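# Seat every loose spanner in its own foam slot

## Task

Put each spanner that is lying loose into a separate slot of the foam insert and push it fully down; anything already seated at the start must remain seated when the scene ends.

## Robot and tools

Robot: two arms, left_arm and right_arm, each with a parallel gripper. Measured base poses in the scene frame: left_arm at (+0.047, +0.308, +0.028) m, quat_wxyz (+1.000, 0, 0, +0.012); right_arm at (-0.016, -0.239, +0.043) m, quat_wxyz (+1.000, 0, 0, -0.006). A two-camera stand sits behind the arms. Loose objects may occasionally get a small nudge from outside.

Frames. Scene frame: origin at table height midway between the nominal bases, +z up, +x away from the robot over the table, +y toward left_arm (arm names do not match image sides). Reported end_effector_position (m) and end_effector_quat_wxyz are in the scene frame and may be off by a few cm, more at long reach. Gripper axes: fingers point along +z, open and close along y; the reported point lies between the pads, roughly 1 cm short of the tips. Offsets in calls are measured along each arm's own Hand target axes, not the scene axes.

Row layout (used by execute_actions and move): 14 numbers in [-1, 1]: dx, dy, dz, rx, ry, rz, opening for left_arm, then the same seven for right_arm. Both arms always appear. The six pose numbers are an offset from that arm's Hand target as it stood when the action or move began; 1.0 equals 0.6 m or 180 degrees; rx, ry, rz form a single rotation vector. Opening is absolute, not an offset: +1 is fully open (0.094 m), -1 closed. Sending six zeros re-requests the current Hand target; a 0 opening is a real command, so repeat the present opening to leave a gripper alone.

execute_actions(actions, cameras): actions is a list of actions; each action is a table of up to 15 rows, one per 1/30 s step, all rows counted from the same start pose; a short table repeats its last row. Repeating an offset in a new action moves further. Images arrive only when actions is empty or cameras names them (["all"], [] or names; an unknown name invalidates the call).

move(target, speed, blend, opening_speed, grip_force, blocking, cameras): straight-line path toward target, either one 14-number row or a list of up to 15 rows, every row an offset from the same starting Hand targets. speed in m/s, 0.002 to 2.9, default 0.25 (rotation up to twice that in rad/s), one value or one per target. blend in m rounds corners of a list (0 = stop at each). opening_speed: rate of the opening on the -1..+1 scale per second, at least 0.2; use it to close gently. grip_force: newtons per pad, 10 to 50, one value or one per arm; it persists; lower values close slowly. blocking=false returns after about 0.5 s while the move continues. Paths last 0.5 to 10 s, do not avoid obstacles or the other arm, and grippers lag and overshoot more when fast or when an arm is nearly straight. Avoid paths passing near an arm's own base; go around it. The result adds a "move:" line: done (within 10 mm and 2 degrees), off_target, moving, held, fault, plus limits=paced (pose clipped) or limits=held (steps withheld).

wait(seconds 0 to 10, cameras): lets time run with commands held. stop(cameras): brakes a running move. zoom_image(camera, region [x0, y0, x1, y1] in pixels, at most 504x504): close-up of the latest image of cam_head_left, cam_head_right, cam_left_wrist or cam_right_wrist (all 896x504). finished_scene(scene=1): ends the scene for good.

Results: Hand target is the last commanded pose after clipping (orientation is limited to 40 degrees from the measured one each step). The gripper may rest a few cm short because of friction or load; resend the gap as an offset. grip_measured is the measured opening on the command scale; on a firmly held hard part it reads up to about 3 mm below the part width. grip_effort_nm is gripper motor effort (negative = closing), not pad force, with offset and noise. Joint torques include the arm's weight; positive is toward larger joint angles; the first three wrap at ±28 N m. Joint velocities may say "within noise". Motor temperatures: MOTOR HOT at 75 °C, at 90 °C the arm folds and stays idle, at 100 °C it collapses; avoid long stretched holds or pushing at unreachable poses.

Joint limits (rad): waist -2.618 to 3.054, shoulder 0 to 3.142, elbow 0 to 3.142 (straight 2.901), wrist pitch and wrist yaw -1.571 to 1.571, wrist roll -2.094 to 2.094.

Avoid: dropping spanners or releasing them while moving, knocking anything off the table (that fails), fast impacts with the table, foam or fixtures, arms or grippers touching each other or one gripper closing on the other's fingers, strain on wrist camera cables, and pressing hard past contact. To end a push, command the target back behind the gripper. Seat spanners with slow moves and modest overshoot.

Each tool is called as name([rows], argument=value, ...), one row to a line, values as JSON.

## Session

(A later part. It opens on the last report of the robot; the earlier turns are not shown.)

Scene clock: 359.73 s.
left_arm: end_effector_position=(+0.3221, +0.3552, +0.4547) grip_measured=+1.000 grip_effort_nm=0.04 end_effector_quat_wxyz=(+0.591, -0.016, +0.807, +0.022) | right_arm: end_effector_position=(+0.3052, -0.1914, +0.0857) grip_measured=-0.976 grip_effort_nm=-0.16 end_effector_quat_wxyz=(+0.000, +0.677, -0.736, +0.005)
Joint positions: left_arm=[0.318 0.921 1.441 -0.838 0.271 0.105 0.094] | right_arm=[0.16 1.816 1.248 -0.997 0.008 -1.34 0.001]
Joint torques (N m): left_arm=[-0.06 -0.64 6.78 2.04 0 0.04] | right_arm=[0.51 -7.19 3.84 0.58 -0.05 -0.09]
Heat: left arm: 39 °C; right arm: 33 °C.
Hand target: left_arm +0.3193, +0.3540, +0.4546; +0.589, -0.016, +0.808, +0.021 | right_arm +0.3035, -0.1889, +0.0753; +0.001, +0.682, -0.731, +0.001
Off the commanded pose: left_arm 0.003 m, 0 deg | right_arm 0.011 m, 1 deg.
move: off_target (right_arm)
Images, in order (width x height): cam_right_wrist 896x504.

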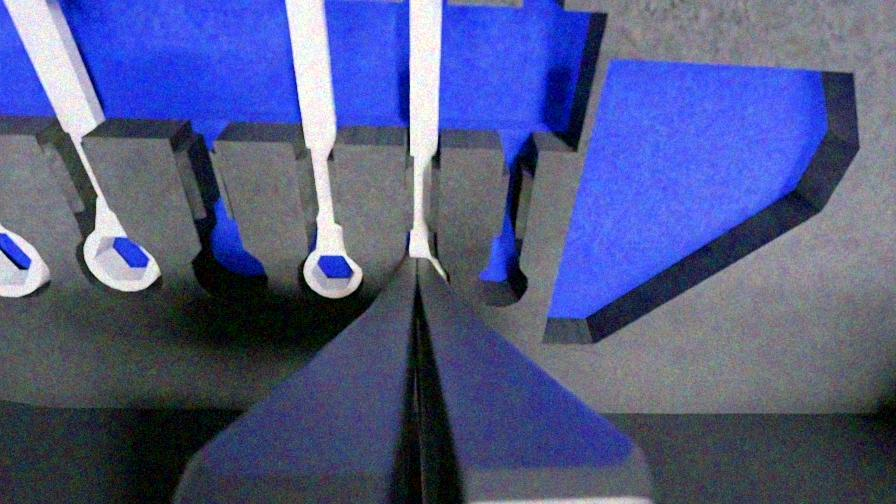

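move(target=[0,0,0,0,0,0,1,0.0,-0.001,0.025,0,0,0,-0.98], speed=0.05, cameras=["cam_right_wrist"])

zoom_image(camera="cam_right_wrist", region=[340, 160, 500, 320])

Scene clock: 360.70 s.
left_arm: end_effector_position=(+0.3221, +0.3552, +0.4547) grip_measured=+1.000 grip_effort_nm=0.04 end_effector_quat_wxyz=(+0.591, -0.016, +0.807, +0.022) | right_arm: end_effector_position=(+0.3054, -0.1919, +0.0825) grip_measured=-0.976 grip_effort_nm=-0.16 end_effector_quat_wxyz=(-0.002, +0.677, -0.736, +0.008)
Joint positions: left_arm=[0.318 0.921 1.441 -0.838 0.271 0.105 0.094] | right_arm=[0.16 1.816 1.234 -0.978 0.011 -1.34 0.001]
Joint torques (N m): left_arm=[-0.01 -0.68 6.87 2.05 0.03 0.06] | right_arm=[0.54 -5.41 2.11 1.01 -0.11 -0.11]
Heat: left arm: 39 °C; right arm: 33 °C.
Hand target: left_arm +0.3193, +0.3540, +0.4546; +0.589, -0.016, +0.808, +0.021 | right_arm +0.3042, -0.1890, +0.0603; +0.001, +0.682, -0.731, +0.001
Off the commanded pose: left_arm 0.003 m, 0 deg | right_arm 0.022 m, 1 deg.
move: off_target (right_arm)
Images, in order (width x height): cam_right_wrist 896x504.

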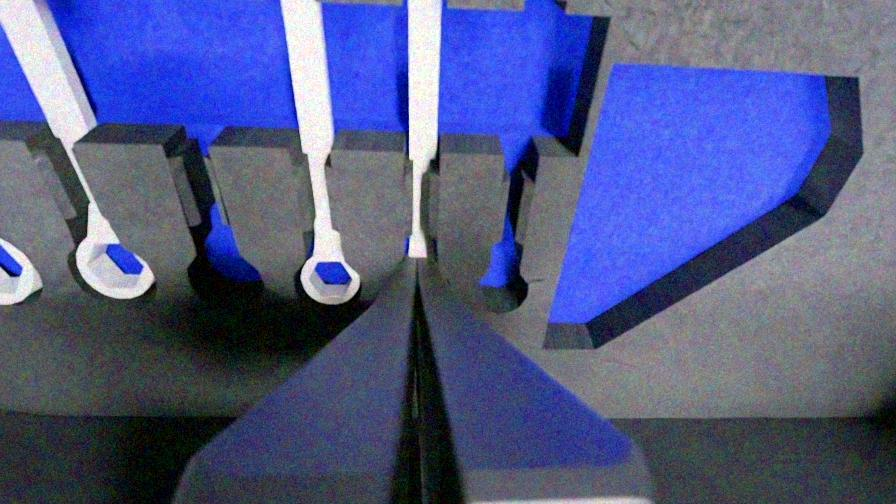

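Scaled by 3.150 from the camera's 896x504 image, which has a finer 1280x720 frame.

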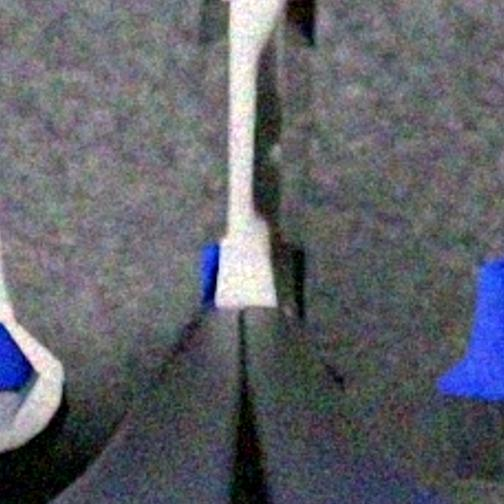

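move(target=[0,0,0,0,0,0,1,0.0,0,0.018,0,0,0,-0.98], speed=0.05, cameras=["cam_right_wrist"])

zoom_image(camera="cam_right_wrist", region=[340, 160, 500, 320])

Scene clock: 362.60 s.
left_arm: end_effector_position=(+0.3221, +0.3552, +0.4547) grip_measured=+1.000 grip_effort_nm=0.04 end_effector_quat_wxyz=(+0.591, -0.016, +0.807, +0.022) | right_arm: end_effector_position=(+0.3053, -0.1931, +0.0808) grip_measured=-0.976 grip_effort_nm=-0.16 end_effector_quat_wxyz=(-0.004, +0.677, -0.736, +0.013)
Joint positions: left_arm=[0.318 0.921 1.441 -0.838 0.271 0.105 0.094] | right_arm=[0.16 1.809 1.219 -0.961 0.017 -1.34 0.001]
Joint torques (N m): left_arm=[-0.09 -0.68 6.76 2.07 0.06 0.03] | right_arm=[0.47 -3.79 1.17 1.27 -0.13 -0.1]
Heat: left arm: 39 °C; right arm: 33 °C.
Hand target: left_arm +0.3193, +0.3540, +0.4546; +0.589, -0.016, +0.808, +0.021 | right_arm +0.3040, -0.1891, +0.0496; +0.001, +0.682, -0.731, +0.001
Off the commanded pose: left_arm 0.003 m, 0 deg | right_arm 0.032 m, 2 deg.
move: off_target (right_arm)
Images, in order (width x height): cam_right_wrist 896x504.

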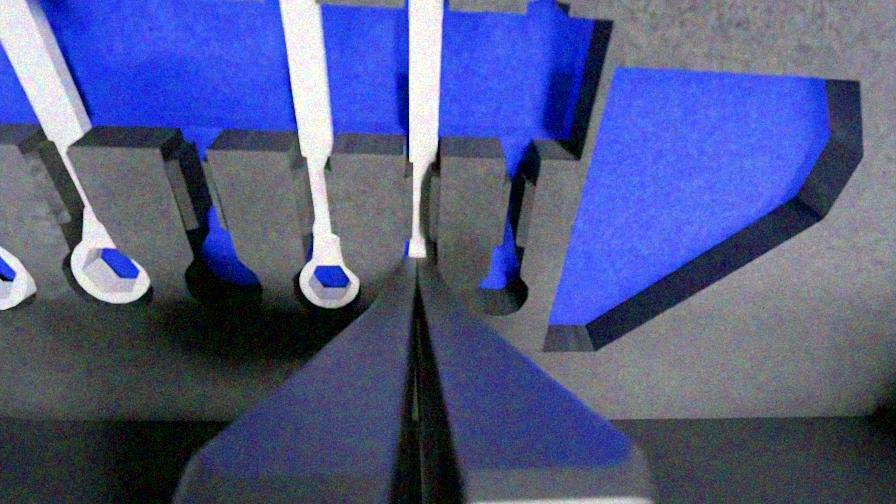

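Scaled by 3.150 from the camera's 896x504 image, which has a finer 1280x720 frame.

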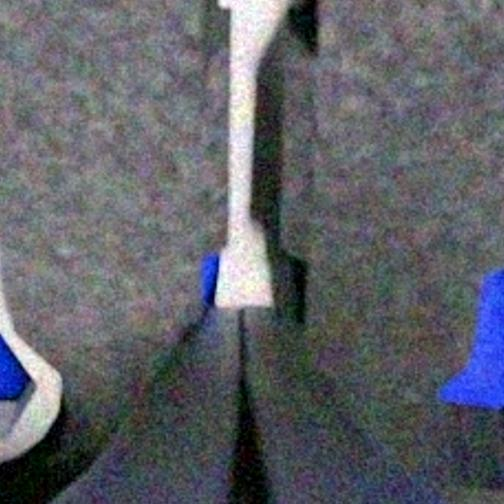

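move([
  [0,0,0,0,0,0,1,0.0017,0.005,-0.09,0,0,0,-0.98],
  [0,0,0,0,0,0,1,0.0017,0.0386,-0.09,0,0,0,-0.98],
  [0,0,0,0,0,0,1,0.0017,0.0386,-0.062,0,0,0,-0.98],
], speed=0.1, blend=[0.005,0.005,0], cameras=["cam_right_wrist"])

zoom_image(camera="cam_right_wrist", region=[340, 160, 560, 320])

Scene clock: 366.30 s.
left_arm: end_effector_position=(+0.3221, +0.3552, +0.4547) grip_measured=+1.000 grip_effort_nm=0.04 end_effector_quat_wxyz=(+0.591, -0.016, +0.807, +0.022) | right_arm: end_effector_position=(+0.2795, -0.1935, +0.0874) grip_measured=-0.977 grip_effort_nm=-0.16 end_effector_quat_wxyz=(+0.013, +0.680, -0.733, +0.001)
Joint positions: left_arm=[0.318 0.921 1.441 -0.838 0.271 0.105 0.094] | right_arm=[0.171 1.745 1.168 -1.014 0.016 -1.337 0.001]
Joint torques (N m): left_arm=[0.09 -0.46 6.75 2.04 0.02 0.04] | right_arm=[0.79 -8.47 4.88 0.4 -0.13 0.03]
Heat: left arm: 39 °C; right arm: 33 °C.
Hand target: left_arm +0.3193, +0.3540, +0.4546; +0.589, -0.016, +0.808, +0.021 | right_arm +0.2810, -0.1883, +0.0868; +0.001, +0.682, -0.731, +0.001
Off the commanded pose: left_arm 0.003 m, 0 deg | right_arm 0.005 m, 1 deg.
move: done
Images, in order (width x height): cam_right_wrist 896x504.

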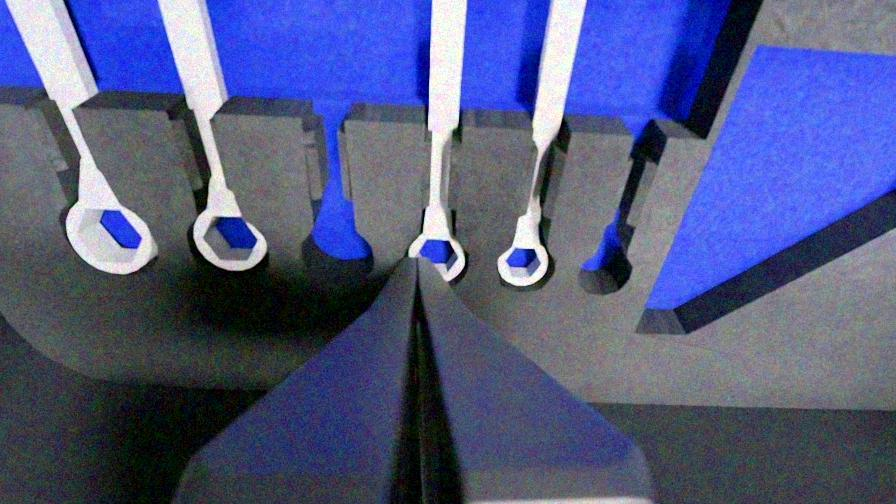

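Scaled by 2.291 from the camera's 896x504 image, which has a finer 1280x720 frame.

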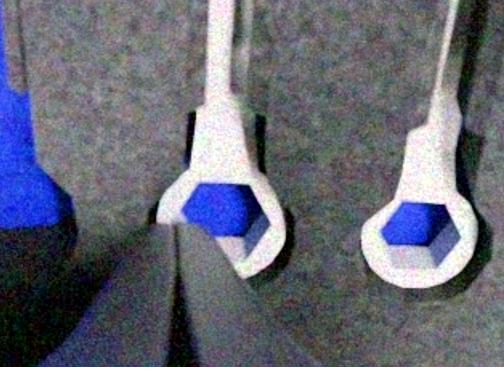

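move([
  [0,0,0,0,0,0,1,-0.002,-0.009,-0.006,0,0,0,-0.98],
  [0,0,0,0,0,0,1,-0.002,-0.009,0.012,0,0,0,-0.98],
], speed=0.06, cameras=["cam_right_wrist"])

zoom_image(camera="cam_right_wrist", region=[340, 160, 500, 320])

Scene clock: 368.60 s.
left_arm: end_effector_position=(+0.3221, +0.3552, +0.4547) grip_measured=+1.000 grip_effort_nm=0.04 end_effector_quat_wxyz=(+0.591, -0.016, +0.807, +0.022) | right_arm: end_effector_position=(+0.2807, -0.1933, +0.0865) grip_measured=-0.977 grip_effort_nm=-0.16 end_effector_quat_wxyz=(+0.012, +0.680, -0.733, +0.002)
Joint positions: left_arm=[0.318 0.921 1.441 -0.838 0.271 0.105 0.094] | right_arm=[0.171 1.748 1.168 -1.008 0.016 -1.336 0.001]
Joint torques (N m): left_arm=[0.02 -0.51 6.89 2.03 0.03 -0.02] | right_arm=[0.76 -6.28 5.19 0.63 -0.14 0.03]
Heat: left arm: 39 °C; right arm: 33 °C.
Hand target: left_arm +0.3193, +0.3540, +0.4546; +0.589, -0.016, +0.808, +0.021 | right_arm +0.2864, -0.1875, +0.0796; +0.001, +0.682, -0.731, +0.001
Off the commanded pose: left_arm 0.003 m, 0 deg | right_arm 0.011 m, 1 deg.
move: off_target (right_arm)
Images, in order (width x height): cam_right_wrist 896x504.

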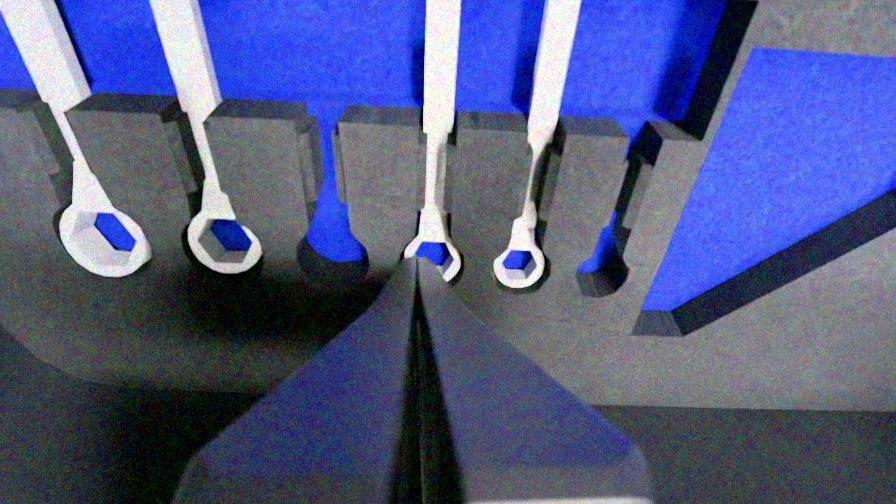

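Scaled by 3.150 from the camera's 896x504 image, which has a finer 1280x720 frame.

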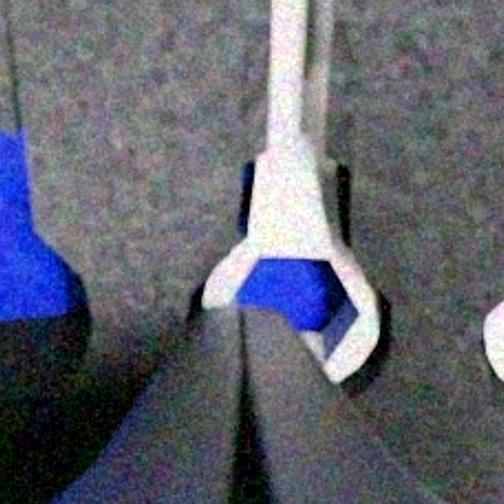

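move([
  [0,0,0,0,0,0,1,-0.002,0.001,-0.035,0,0,0,-0.98],
  [0,0,0,0,0,0,1,-0.002,-0.005,-0.025,0,0,0,-0.98],
  [0,0,0,0,0,0,1,-0.002,-0.001,0.01,0,0,0,-0.98],
], speed=0.08, cameras=["cam_right_wrist"])

zoom_image(camera="cam_right_wrist", region=[340, 160, 500, 320])

Scene clock: 370.40 s.
left_arm: end_effector_position=(+0.3221, +0.3552, +0.4547) grip_measured=+1.000 grip_effort_nm=0.04 end_effector_quat_wxyz=(+0.591, -0.016, +0.807, +0.022) | right_arm: end_effector_position=(+0.2878, -0.1909, +0.0849) grip_measured=-0.977 grip_effort_nm=-0.16 end_effector_quat_wxyz=(+0.004, +0.680, -0.733, +0.007)
Joint positions: left_arm=[0.318 0.921 1.441 -0.838 0.271 0.105 0.094] | right_arm=[0.175 1.759 1.175 -0.985 0.016 -1.333 0.001]
Joint torques (N m): left_arm=[-0.08 -0.39 6.9 2.05 0.06 0.01] | right_arm=[0.62 -6.43 3.63 0.69 -0.12 0.01]
Heat: left arm: 39 °C; right arm: 33 °C.
Hand target: left_arm +0.3193, +0.3540, +0.4546; +0.589, -0.016, +0.808, +0.021 | right_arm +0.2871, -0.1864, +0.0735; +0.001, +0.682, -0.731, +0.001
Off the commanded pose: left_arm 0.003 m, 0 deg | right_arm 0.012 m, 1 deg.
move: off_target (right_arm)
Images, in order (width x height): cam_right_wrist 896x504.

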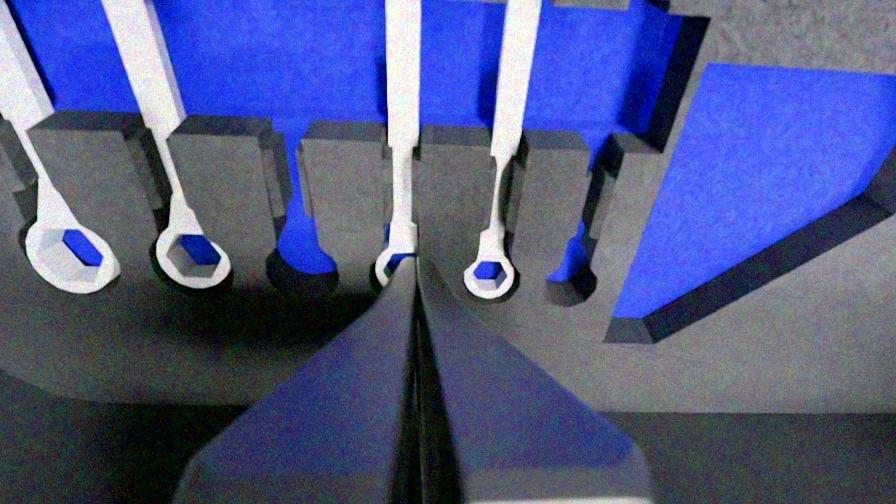

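Scaled by 3.150 from the camera's 896x504 image, which has a finer 1280x720 frame.

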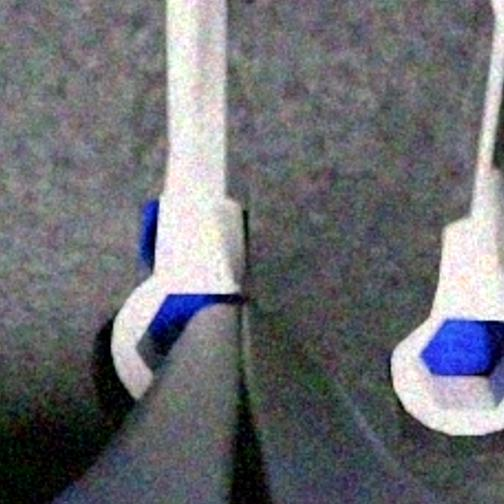

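move([
  [0,0,0,0,0,0,1,0,0.002,-0.05,0,0,0,-0.98],
  [0,0,0,0,0,0,1,0,0.0045,-0.03,0,0,0,-0.98],
  [0,0,0,0,0,0,1,0,0.004,-0.002,0,0,0,-0.98],
], speed=0.08, cameras=["cam_right_wrist"])

zoom_image(camera="cam_right_wrist", region=[340, 160, 500, 320])

Scene clock: 372.60 s.
left_arm: end_effector_position=(+0.3221, +0.3552, +0.4547) grip_measured=+1.000 grip_effort_nm=0.04 end_effector_quat_wxyz=(+0.591, -0.016, +0.807, +0.022) | right_arm: end_effector_position=(+0.2865, -0.1910, +0.0845) grip_measured=-0.977 grip_effort_nm=-0.16 end_effector_quat_wxyz=(+0.005, +0.680, -0.733, +0.006)
Joint positions: left_arm=[0.318 0.921 1.441 -0.838 0.271 0.105 0.094] | right_arm=[0.175 1.759 1.173 -0.987 0.015 -1.332 0.001]
Joint torques (N m): left_arm=[-0.12 -0.55 6.67 2.05 0.04 0.05] | right_arm=[0.83 -7.21 3.22 0.66 -0.12 0.02]
Heat: left arm: 39 °C; right arm: 33 °C.
Hand target: left_arm +0.3193, +0.3540, +0.4546; +0.589, -0.016, +0.808, +0.021 | right_arm +0.2847, -0.1862, +0.0747; +0.001, +0.682, -0.731, +0.001
Off the commanded pose: left_arm 0.003 m, 0 deg | right_arm 0.011 m, 1 deg.
move: off_target (right_arm)
Images, in order (width x height): cam_right_wrist 896x504.

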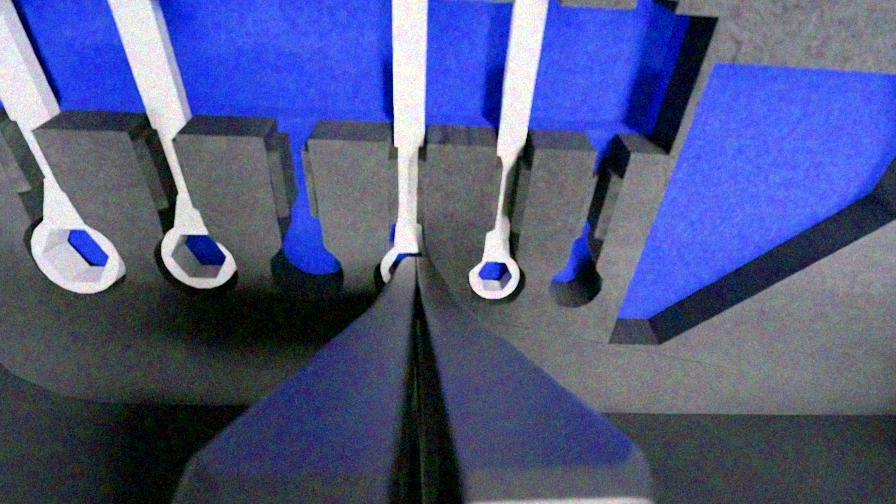

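Scaled by 3.150 from the camera's 896x504 image, which has a finer 1280x720 frame.

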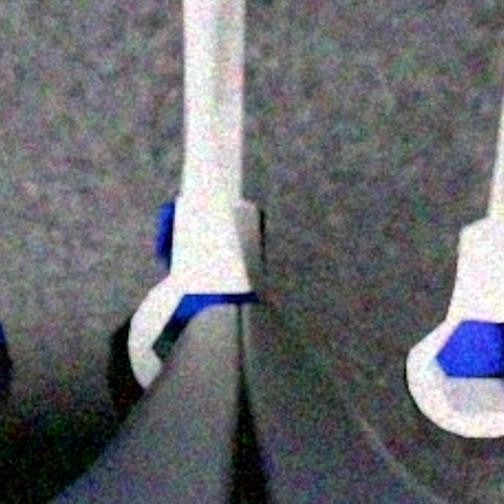

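move([
  [0,0,0,0,0,0,1,0,0.002,-0.04,0,0,0,-0.98],
  [0,0,0,0,0,0,1,0,0.0055,-0.03,0,0,0,-0.98],
  [0,0,0,0,0,0,1,0,0.005,0.01,0,0,0,-0.98],
], speed=0.08, cameras=["cam_right_wrist"])

zoom_image(camera="cam_right_wrist", region=[340, 160, 500, 320])

Scene clock: 374.57 s.
left_arm: end_effector_position=(+0.3221, +0.3552, +0.4547) grip_measured=+1.000 grip_effort_nm=0.04 end_effector_quat_wxyz=(+0.591, -0.016, +0.807, +0.022) | right_arm: end_effector_position=(+0.2820, -0.1904, +0.0836) grip_measured=-0.977 grip_effort_nm=-0.16 end_effector_quat_wxyz=(+0.005, +0.680, -0.733, +0.005)
Joint positions: left_arm=[0.318 0.921 1.441 -0.838 0.271 0.105 0.094] | right_arm=[0.178 1.746 1.153 -0.982 0.013 -1.329 0.001]
Joint torques (N m): left_arm=[-0.09 -0.47 6.76 2.03 0.03 0.04] | right_arm=[0.75 -6.19 2.56 0.89 -0.12 0.02]
Heat: left arm: 39 °C; right arm: 33 °C.
Hand target: left_arm +0.3193, +0.3540, +0.4546; +0.589, -0.016, +0.808, +0.021 | right_arm +0.2817, -0.1860, +0.0688; +0.001, +0.682, -0.731, +0.001
Off the commanded pose: left_arm 0.003 m, 0 deg | right_arm 0.015 m, 1 deg.
move: off_target (right_arm)
Images, in order (width x height): cam_right_wrist 896x504.

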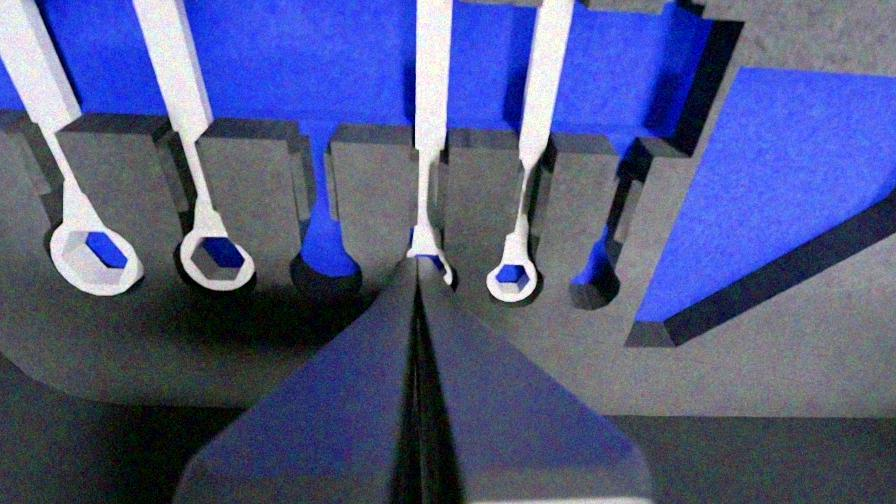

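Scaled by 3.150 from the camera's 896x504 image, which has a finer 1280x720 frame.

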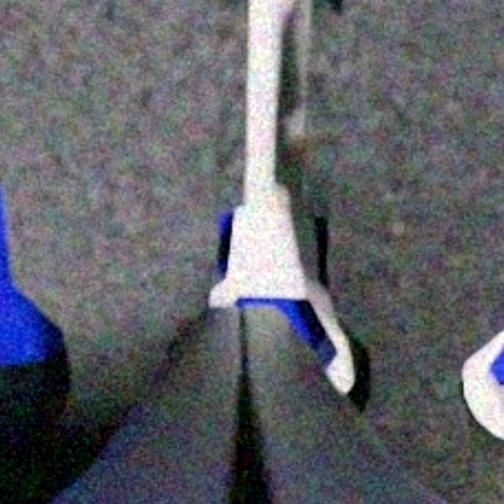

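move(target=[0,0,0,0,0,0,1,0,-0.002,0.018,0,0,0,-0.98], speed=0.05, cameras=["cam_right_wrist"])

zoom_image(camera="cam_right_wrist", region=[340, 160, 500, 320])

Scene clock: 375.43 s.
left_arm: end_effector_position=(+0.3221, +0.3552, +0.4547) grip_measured=+1.000 grip_effort_nm=0.04 end_effector_quat_wxyz=(+0.591, -0.016, +0.807, +0.022) | right_arm: end_effector_position=(+0.2821, -0.1904, +0.0820) grip_measured=-0.977 grip_effort_nm=-0.16 end_effector_quat_wxyz=(+0.003, +0.680, -0.733, +0.006)
Joint positions: left_arm=[0.318 0.921 1.441 -0.838 0.271 0.105 0.094] | right_arm=[0.178 1.743 1.143 -0.969 0.013 -1.329 0.001]
Joint torques (N m): left_arm=[0.01 -0.5 6.64 2.03 0.04 0.03] | right_arm=[0.62 -4.42 1.57 1.2 -0.11 0]
Heat: left arm: 39 °C; right arm: 33 °C.
Hand target: left_arm +0.3193, +0.3540, +0.4546; +0.589, -0.016, +0.808, +0.021 | right_arm +0.2829, -0.1861, +0.0580; +0.001, +0.682, -0.731, +0.001
Off the commanded pose: left_arm 0.003 m, 0 deg | right_arm 0.024 m, 1 deg.
move: off_target (right_arm)
Images, in order (width x height): cam_right_wrist 896x504.

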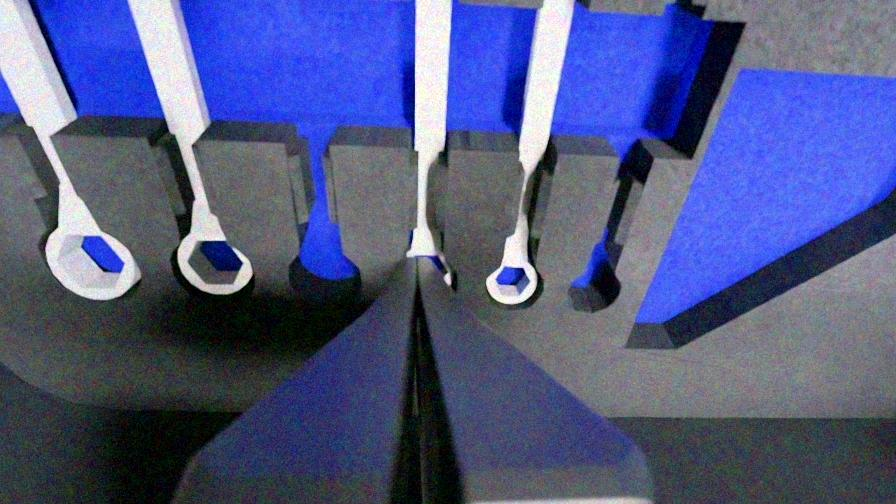

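Scaled by 3.150 from the camera's 896x504 image, which has a finer 1280x720 frame.

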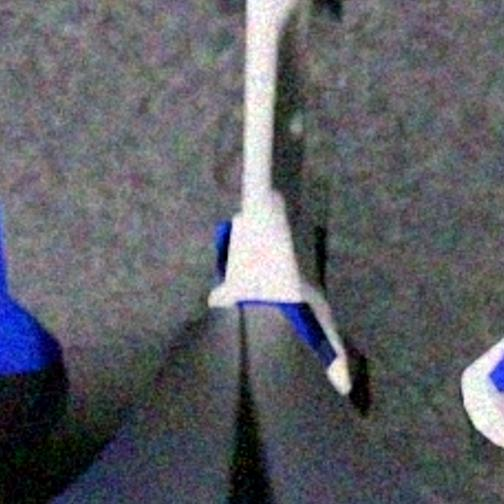

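move([
  [0,0,0,0,0,0,1,0,0,0.013,0,0,0,-0.98],
  [0,0,0,0,0,0,1,0,0.0,-0.03,0,0,0,-0.98],
  [0,0,0,0,0,0,1,-0.02,0.0,-0.13,0,0,0,-0.98],
], speed=[0.05,0.08,0.15], blend=[0,0.01,0], cameras=["cam_right_wrist"])

zoom_image(camera="cam_right_wrist", region=[320, 60, 560, 300])

Scene clock: 377.87 s.
left_arm: end_effector_position=(+0.3221, +0.3552, +0.4547) grip_measured=+1.000 grip_effort_nm=0.04 end_effector_quat_wxyz=(+0.591, -0.016, +0.807, +0.022) | right_arm: end_effector_position=(+0.2795, -0.1797, +0.1234) grip_measured=-0.977 grip_effort_nm=-0.15 end_effector_quat_wxyz=(+0.019, +0.681, -0.732, -0.002)
Joint positions: left_arm=[0.318 0.921 1.441 -0.838 0.271 0.105 0.094] | right_arm=[0.216 1.732 1.3 -1.174 0.016 -1.293 0.001]
Joint torques (N m): left_arm=[0.01 -0.54 6.86 2 0.04 0.02] | right_arm=[0.68 -9.78 8.46 -0.04 -0.13 0]
Heat: left arm: 39 °C; right arm: 33 °C.
Hand target: left_arm +0.3193, +0.3540, +0.4546; +0.589, -0.016, +0.808, +0.021 | right_arm +0.2838, -0.1740, +0.1359; +0.001, +0.682, -0.731, +0.001
Off the commanded pose: left_arm 0.003 m, 0 deg | right_arm 0.014 m, 2 deg.
move: off_target (right_arm)
Images, in order (width x height): cam_right_wrist 896x504.

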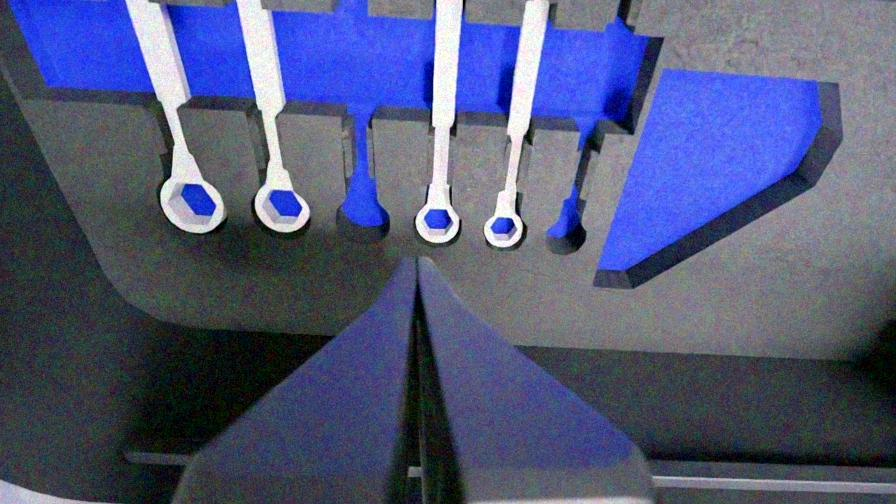

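Scaled by 2.100 from the camera's 896x504 image, which has a finer 1280x720 frame.

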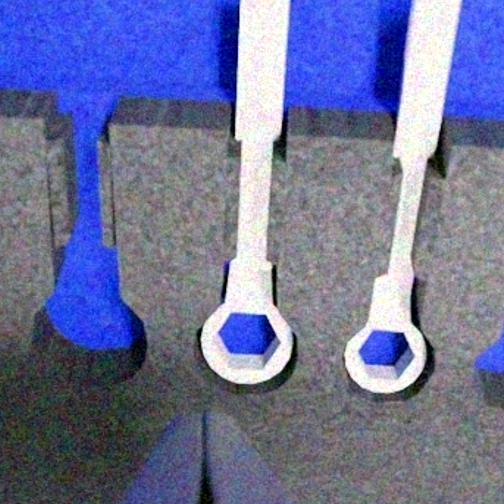

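move([
  [0,0,0,0,0,0,1,-0.1,0.05,-0.108,0,0,0.2,-0.98],
  [0,0,0,0,0,0,1,-0.278,0.0863,-0.108,0,0,0.477,-0.98],
], speed=[0.3,0.4], blend=[0.03,0], cameras=["cam_right_wrist","cam_left_wrist","cam_head_right"])

Scene clock: 381.27 s.
left_arm: end_effector_position=(+0.3221, +0.3552, +0.4547) grip_measured=+1.000 grip_effort_nm=0.04 end_effector_quat_wxyz=(+0.591, -0.016, +0.807, +0.022) | right_arm: end_effector_position=(+0.2405, -0.0074, +0.1959) grip_measured=-0.977 grip_effort_nm=-0.16 end_effector_quat_wxyz=(-0.006, -0.003, +1.000, -0.002)
Joint positions: left_arm=[0.318 0.921 1.441 -0.838 0.271 0.105 0.094] | right_arm=[0.741 1.873 1.765 -1.475 -0.005 0.724 0.001]
Joint torques (N m): left_arm=[-0.16 -0.65 6.75 2.04 -0.02 0.06] | right_arm=[0.4 -8.35 8.98 0.05 0.04 0.1]
Heat: left arm: 39 °C; right arm: 33 °C.
Hand target: left_arm +0.3193, +0.3540, +0.4546; +0.589, -0.016, +0.808, +0.021 | right_arm +0.2438, -0.0038, +0.2004; +0.000, -0.001, +1.000, -0.001
Off the commanded pose: left_arm 0.003 m, 0 deg | right_arm 0.007 m, 1 deg.
move: done
Images, in order (width x height): cam_head_right 896x504, cam_left_wrist 896x504, cam_right_wrist 896x504.

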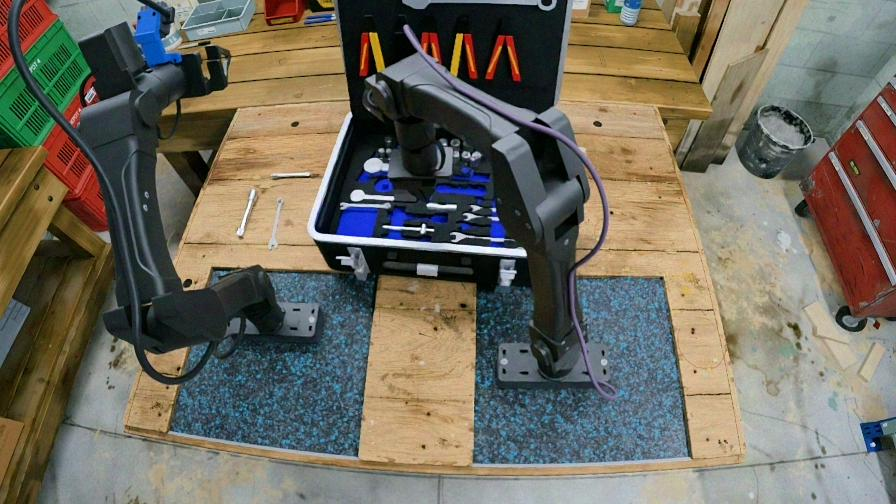

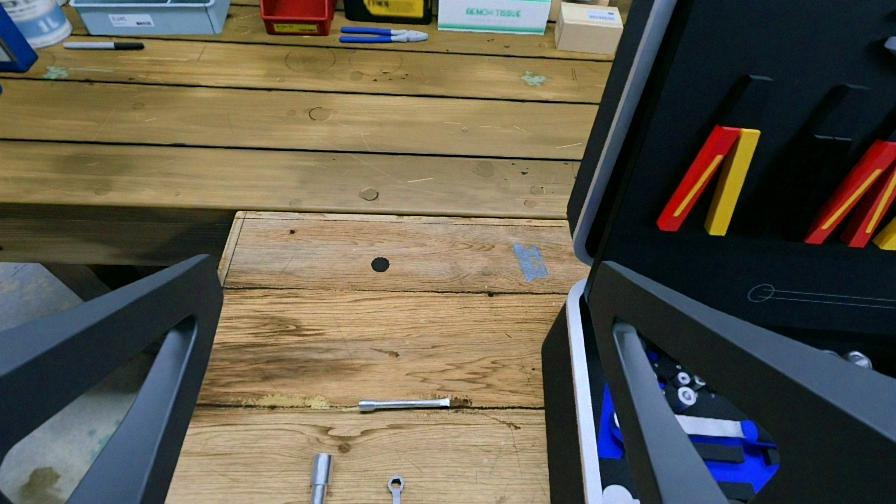

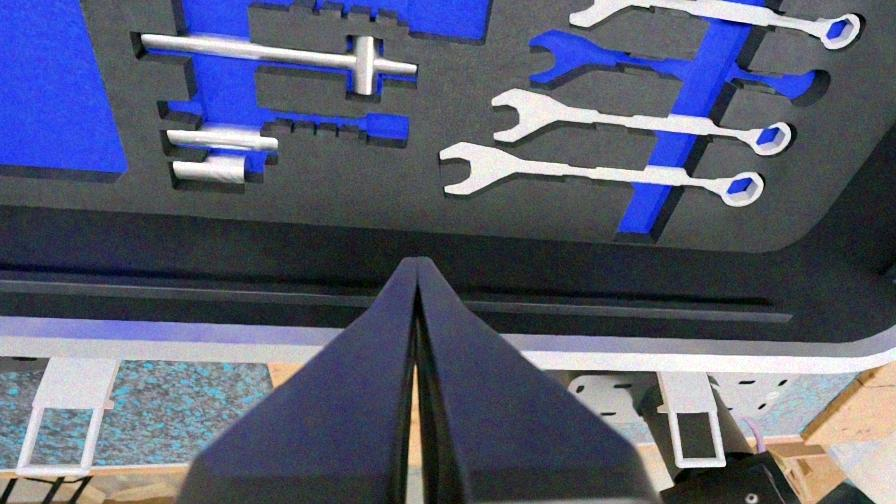

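move(target=[0,0,0,0,0,0,1,-0.09,0.09,0.01,0,0,0,-0.98], speed=0.25, cameras=["cam_right_wrist"])

Scene clock: 382.50 s.
left_arm: end_effector_position=(+0.3221, +0.3552, +0.4547) grip_measured=+1.000 grip_effort_nm=0.04 end_effector_quat_wxyz=(+0.591, -0.016, +0.807, +0.022) | right_arm: end_effector_position=(+0.2967, +0.0464, +0.1875) grip_measured=-0.977 grip_effort_nm=-0.15 end_effector_quat_wxyz=(+0.006, -0.001, +1.000, +0.009)
Joint positions: left_arm=[0.318 0.921 1.441 -0.838 0.271 0.105 0.094] | right_arm=[0.747 2.191 2.2 -1.558 -0.005 0.735 0.001]
Joint velocities: left_arm=[within noise] | right_arm=[-0.002 0.002 -0.007 -0.022 -0.168 -0.037 0]
Joint torques (N m): left_arm=[0.08 -0.47 6.86 2.02 0.02 0] | right_arm=[0.73 -11.69 8.84 0.11 0.05 0.08]
Heat: left arm: 39 °C; right arm: 33 °C.
Hand target: left_arm +0.3193, +0.3540, +0.4546; +0.589, -0.016, +0.808, +0.021 | right_arm +0.2978, +0.0503, +0.1941; +0.000, -0.001, +1.000, -0.001
Off the commanded pose: left_arm 0.003 m, 0 deg | right_arm 0.008 m, 1 deg.
joint sent to its limit (right arm) — joint 4 (wrist pitch), lower limit. The joint targets still meet the commanded pose.
move: done
Images, in order (width x height): cam_right_wrist 896x504.

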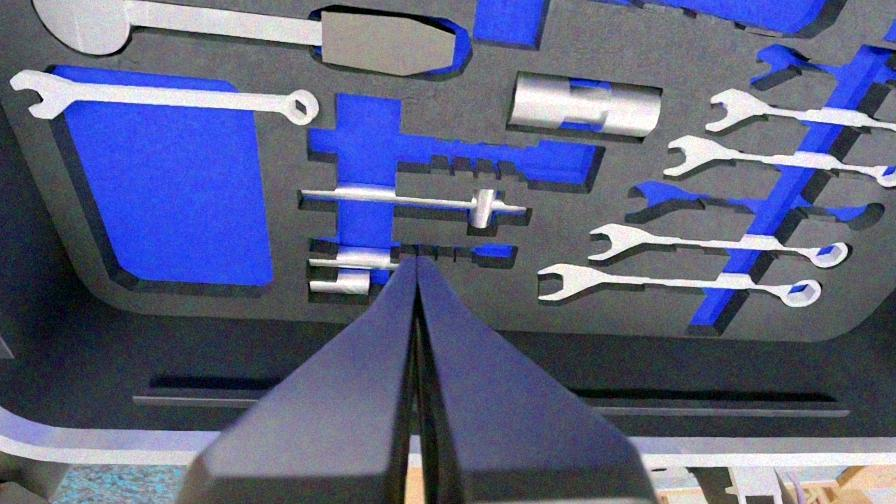

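zoom_image(camera="cam_right_wrist", region=[0, 40, 340, 150])

zoom_image(camera="cam_right_wrist", region=[600, 20, 896, 230])

Scaled by 1.482 from the camera's 896x504 image, which has a finer 1280x720 frame.

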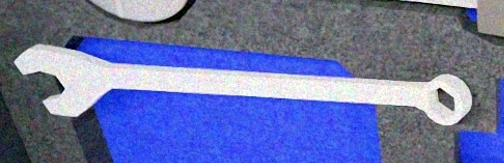

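Scaled by 1.703 from the camera's 896x504 image, which has a finer 1280x720 frame.

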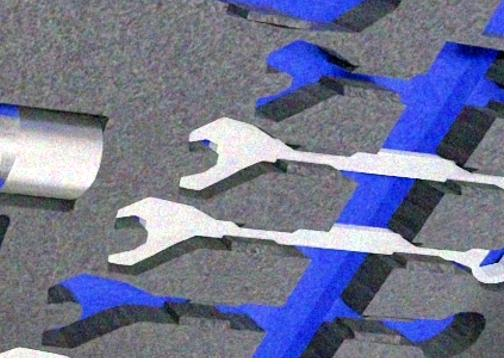

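move([
  [0.3875,-0.1432,0.066,0.0143,0.4007,0.0109,0.3,0.163,-0.417,-0.043,0,0,0,-0.9],
  [0.4226,-0.3791,0.1085,0.3367,0.2924,0.4553,0.3,0.163,-0.417,-0.043,0,0,0,-0.9],
], speed=0.3, cameras=["cam_left_wrist","cam_head_right"])

Scene clock: 391.77 s.
left_arm: end_effector_position=(+0.3105, +0.1361, +0.1884) grip_measured=+0.303 grip_effort_nm=-0.10 end_effector_quat_wxyz=(-0.006, +0.727, +0.687, +0.003) | right_arm: end_effector_position=(+0.2060, -0.1967, +0.2204) grip_measured=-0.902 grip_effort_nm=0.13 end_effector_quat_wxyz=(+0.001, -0.002, +1.000, +0.001)
Joint positions: left_arm=[-0.61 1.75 1.637 -1.469 -0.009 1.042 0.061] | right_arm=[0.195 1.41 1.366 -1.524 -0.001 0.18 0.005]
Joint torques (N m): left_arm=[-0.17 -6.28 9.39 0.32 0.02 0.09] | right_arm=[-0.66 -6.35 4.93 0.11 0.03 -0.08]
Heat: left arm: 38 °C; right arm: 33 °C.
Hand target: left_arm +0.3152, +0.1299, +0.1900; +0.000, +0.731, +0.682, +0.000 | right_arm +0.2006, -0.2000, +0.2207; +0.000, -0.001, +1.000, -0.001
Off the commanded pose: left_arm 0.008 m, 1 deg | right_arm 0.006 m, 0 deg.
move: done
Images, in order (width x height): cam_head_right 896x504, cam_left_wrist 896x504.

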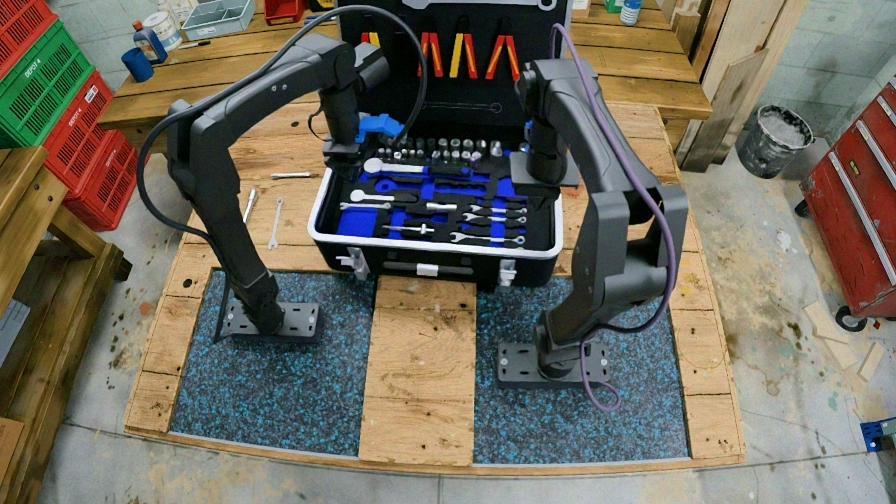

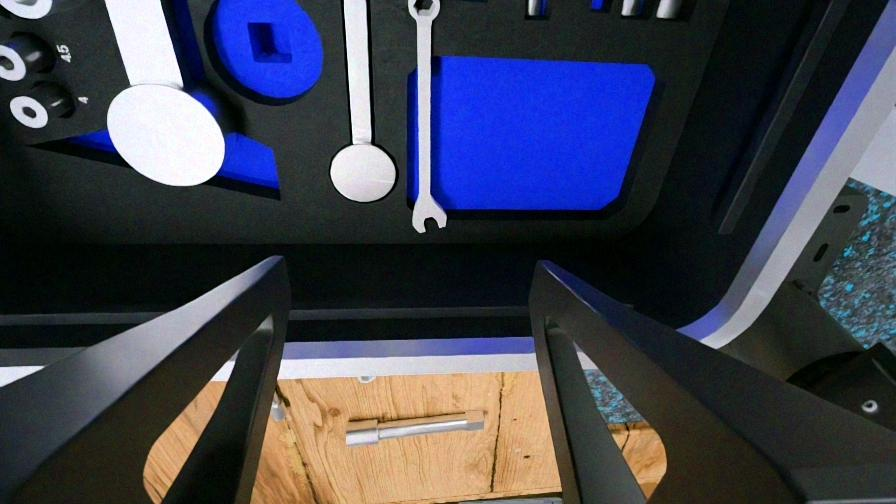

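zoom_image(camera="cam_head_right", region=[330, 170, 550, 260])

wait(seconds=0.1, cameras=["cam_head_left"])

zoom_image(camera="cam_head_left", region=[320, 170, 560, 260])

Scaled by 2.291 from the camera's 896x504 image, which has a finer 1280x720 frame.

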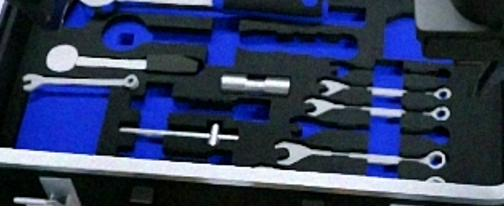

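Scene clock: 394.73 s.
left_arm: end_effector_position=(+0.3105, +0.1361, +0.1884) grip_measured=+0.303 grip_effort_nm=-0.10 end_effector_quat_wxyz=(-0.006, +0.727, +0.686, +0.003) | right_arm: end_effector_position=(+0.2060, -0.1967, +0.2204) grip_measured=-0.902 grip_effort_nm=0.13 end_effector_quat_wxyz=(+0.001, -0.002, +1.000, +0.001)
Joint positions: left_arm=[-0.61 1.75 1.637 -1.469 -0.009 1.043 0.061] | right_arm=[0.195 1.41 1.366 -1.524 -0.001 0.18 0.005]
Joint torques (N m): left_arm=[-0.36 -6.52 9.33 0.34 0.02 0.12] | right_arm=[-0.68 -6.35 4.9 0.11 0.03 -0.07]
Heat: left arm: 37 °C; right arm: 33 °C.
Hand target: left_arm +0.3152, +0.1299, +0.1900; +0.000, +0.731, +0.682, +0.000 | right_arm +0.2006, -0.2000, +0.2207; +0.000, -0.001, +1.000, -0.001
Tool commands: left_gripper/opening=+0.3 right_gripper/opening=-0.9
Off the commanded pose: left_arm 0.008 m, 1 deg | right_arm 0.006 m, 0 deg.
wait: 0.10 s; at rest from the start
Images, in order (width x height): cam_head_left 896x504.

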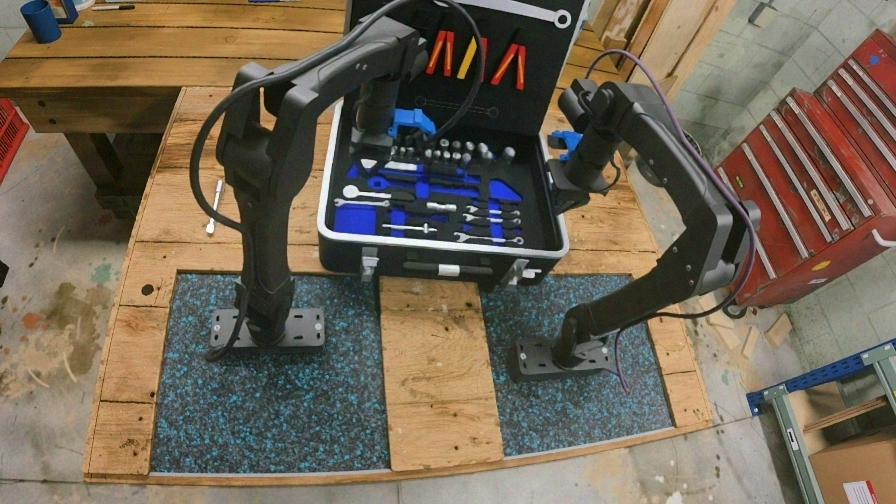

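Scaled by 2.100 from the camera's 896x504 image, which has a finer 1280x720 frame.

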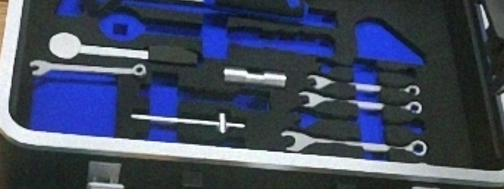

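move(target=[0,0,0,0,0,0,0.0,0,0,0,0,0,0,-0.9], speed=0.2, cameras=["cam_left_wrist"])

zoom_image(camera="cam_left_wrist", region=[340, 0, 580, 280])

Scene clock: 395.97 s.
left_arm: end_effector_position=(+0.3105, +0.1361, +0.1884) grip_measured=+0.003 grip_effort_nm=-0.10 end_effector_quat_wxyz=(-0.006, +0.727, +0.686, +0.003) | right_arm: end_effector_position=(+0.2060, -0.1967, +0.2204) grip_measured=-0.902 grip_effort_nm=0.13 end_effector_quat_wxyz=(+0.001, -0.002, +1.000, +0.001)
Joint positions: left_arm=[-0.61 1.75 1.637 -1.469 -0.009 1.043 0.047] | right_arm=[0.195 1.41 1.366 -1.524 -0.001 0.18 0.005]
Joint torques (N m): left_arm=[-0.16 -6.39 9.42 0.34 0.02 0.1] | right_arm=[-0.66 -6.34 4.92 0.11 0.03 -0.08]
Heat: left arm: 37 °C; right arm: 33 °C.
Hand target: left_arm +0.3152, +0.1299, +0.1900; +0.000, +0.731, +0.682, +0.000 | right_arm +0.2006, -0.2000, +0.2207; +0.000, -0.001, +1.000, -0.001
Off the commanded pose: left_arm 0.008 m, 1 deg | right_arm 0.006 m, 0 deg.
move: done
Images, in order (width x height): cam_left_wrist 896x504.

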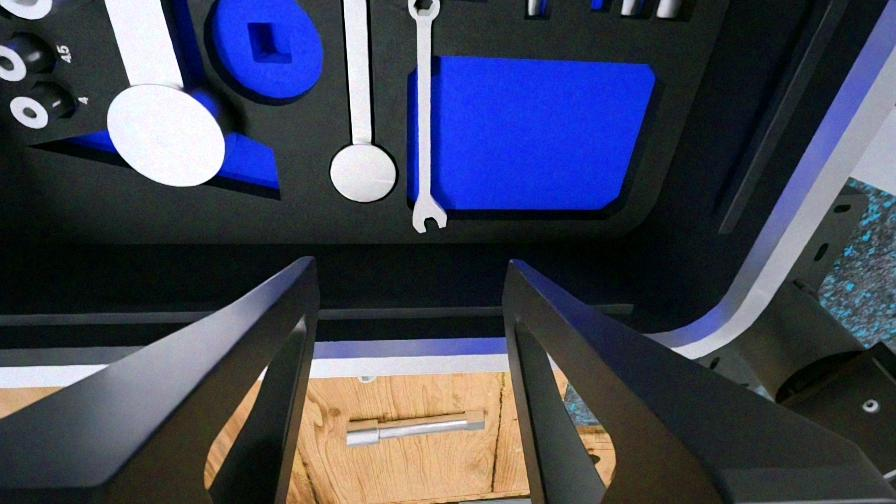

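Scaled by 1.800 from the camera's 896x504 image, which has a finer 1280x720 frame.

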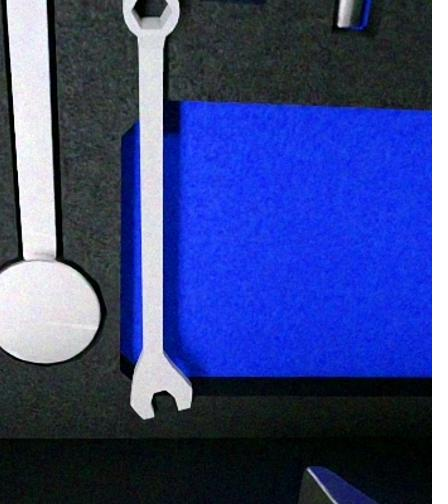

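move(target=[0.0166,-0.008,0.125,0,0,0,-0.4,0,0,0,0,0,0,-0.9], speed=0.15, cameras=["cam_left_wrist"])

zoom_image(camera="cam_left_wrist", region=[320, 100, 540, 340])

Scene clock: 397.87 s.
left_arm: end_effector_position=(+0.3140, +0.1380, +0.1161) grip_measured=-0.397 grip_effort_nm=-0.10 end_effector_quat_wxyz=(+0.000, +0.730, +0.683, +0.005) | right_arm: end_effector_position=(+0.2060, -0.1967, +0.2204) grip_measured=-0.902 grip_effort_nm=0.13 end_effector_quat_wxyz=(+0.001, -0.002, +1.000, +0.001)
Joint positions: left_arm=[-0.599 1.75 1.35 -1.169 -0.009 1.062 0.028] | right_arm=[0.195 1.41 1.366 -1.524 -0.001 0.18 0.005]
Joint torques (N m): left_arm=[0.34 -8.72 5.12 0.47 0.07 0.13] | right_arm=[-0.66 -6.34 4.92 0.12 0.02 -0.08]
Heat: left arm: 37 °C; right arm: 33 °C.
Hand target: left_arm +0.3111, +0.1401, +0.1149; +0.000, +0.731, +0.682, +0.000 | right_arm +0.2006, -0.2000, +0.2207; +0.000, -0.001, +1.000, -0.001
Off the commanded pose: left_arm 0.004 m, 1 deg | right_arm 0.006 m, 0 deg.
move: done
Images, in order (width x height): cam_left_wrist 896x504.

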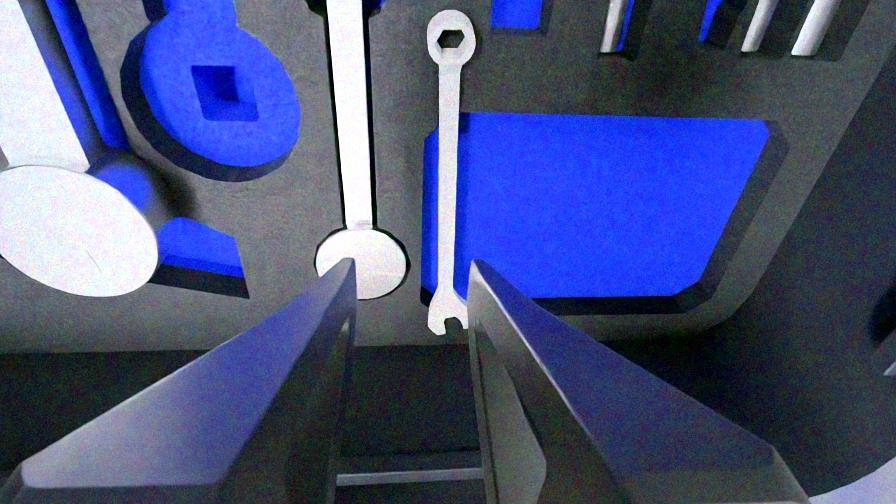

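Scaled by 2.100 from the camera's 896x504 image, which has a finer 1280x720 frame.

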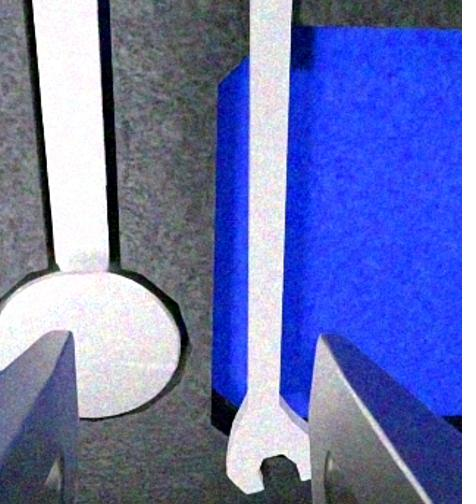

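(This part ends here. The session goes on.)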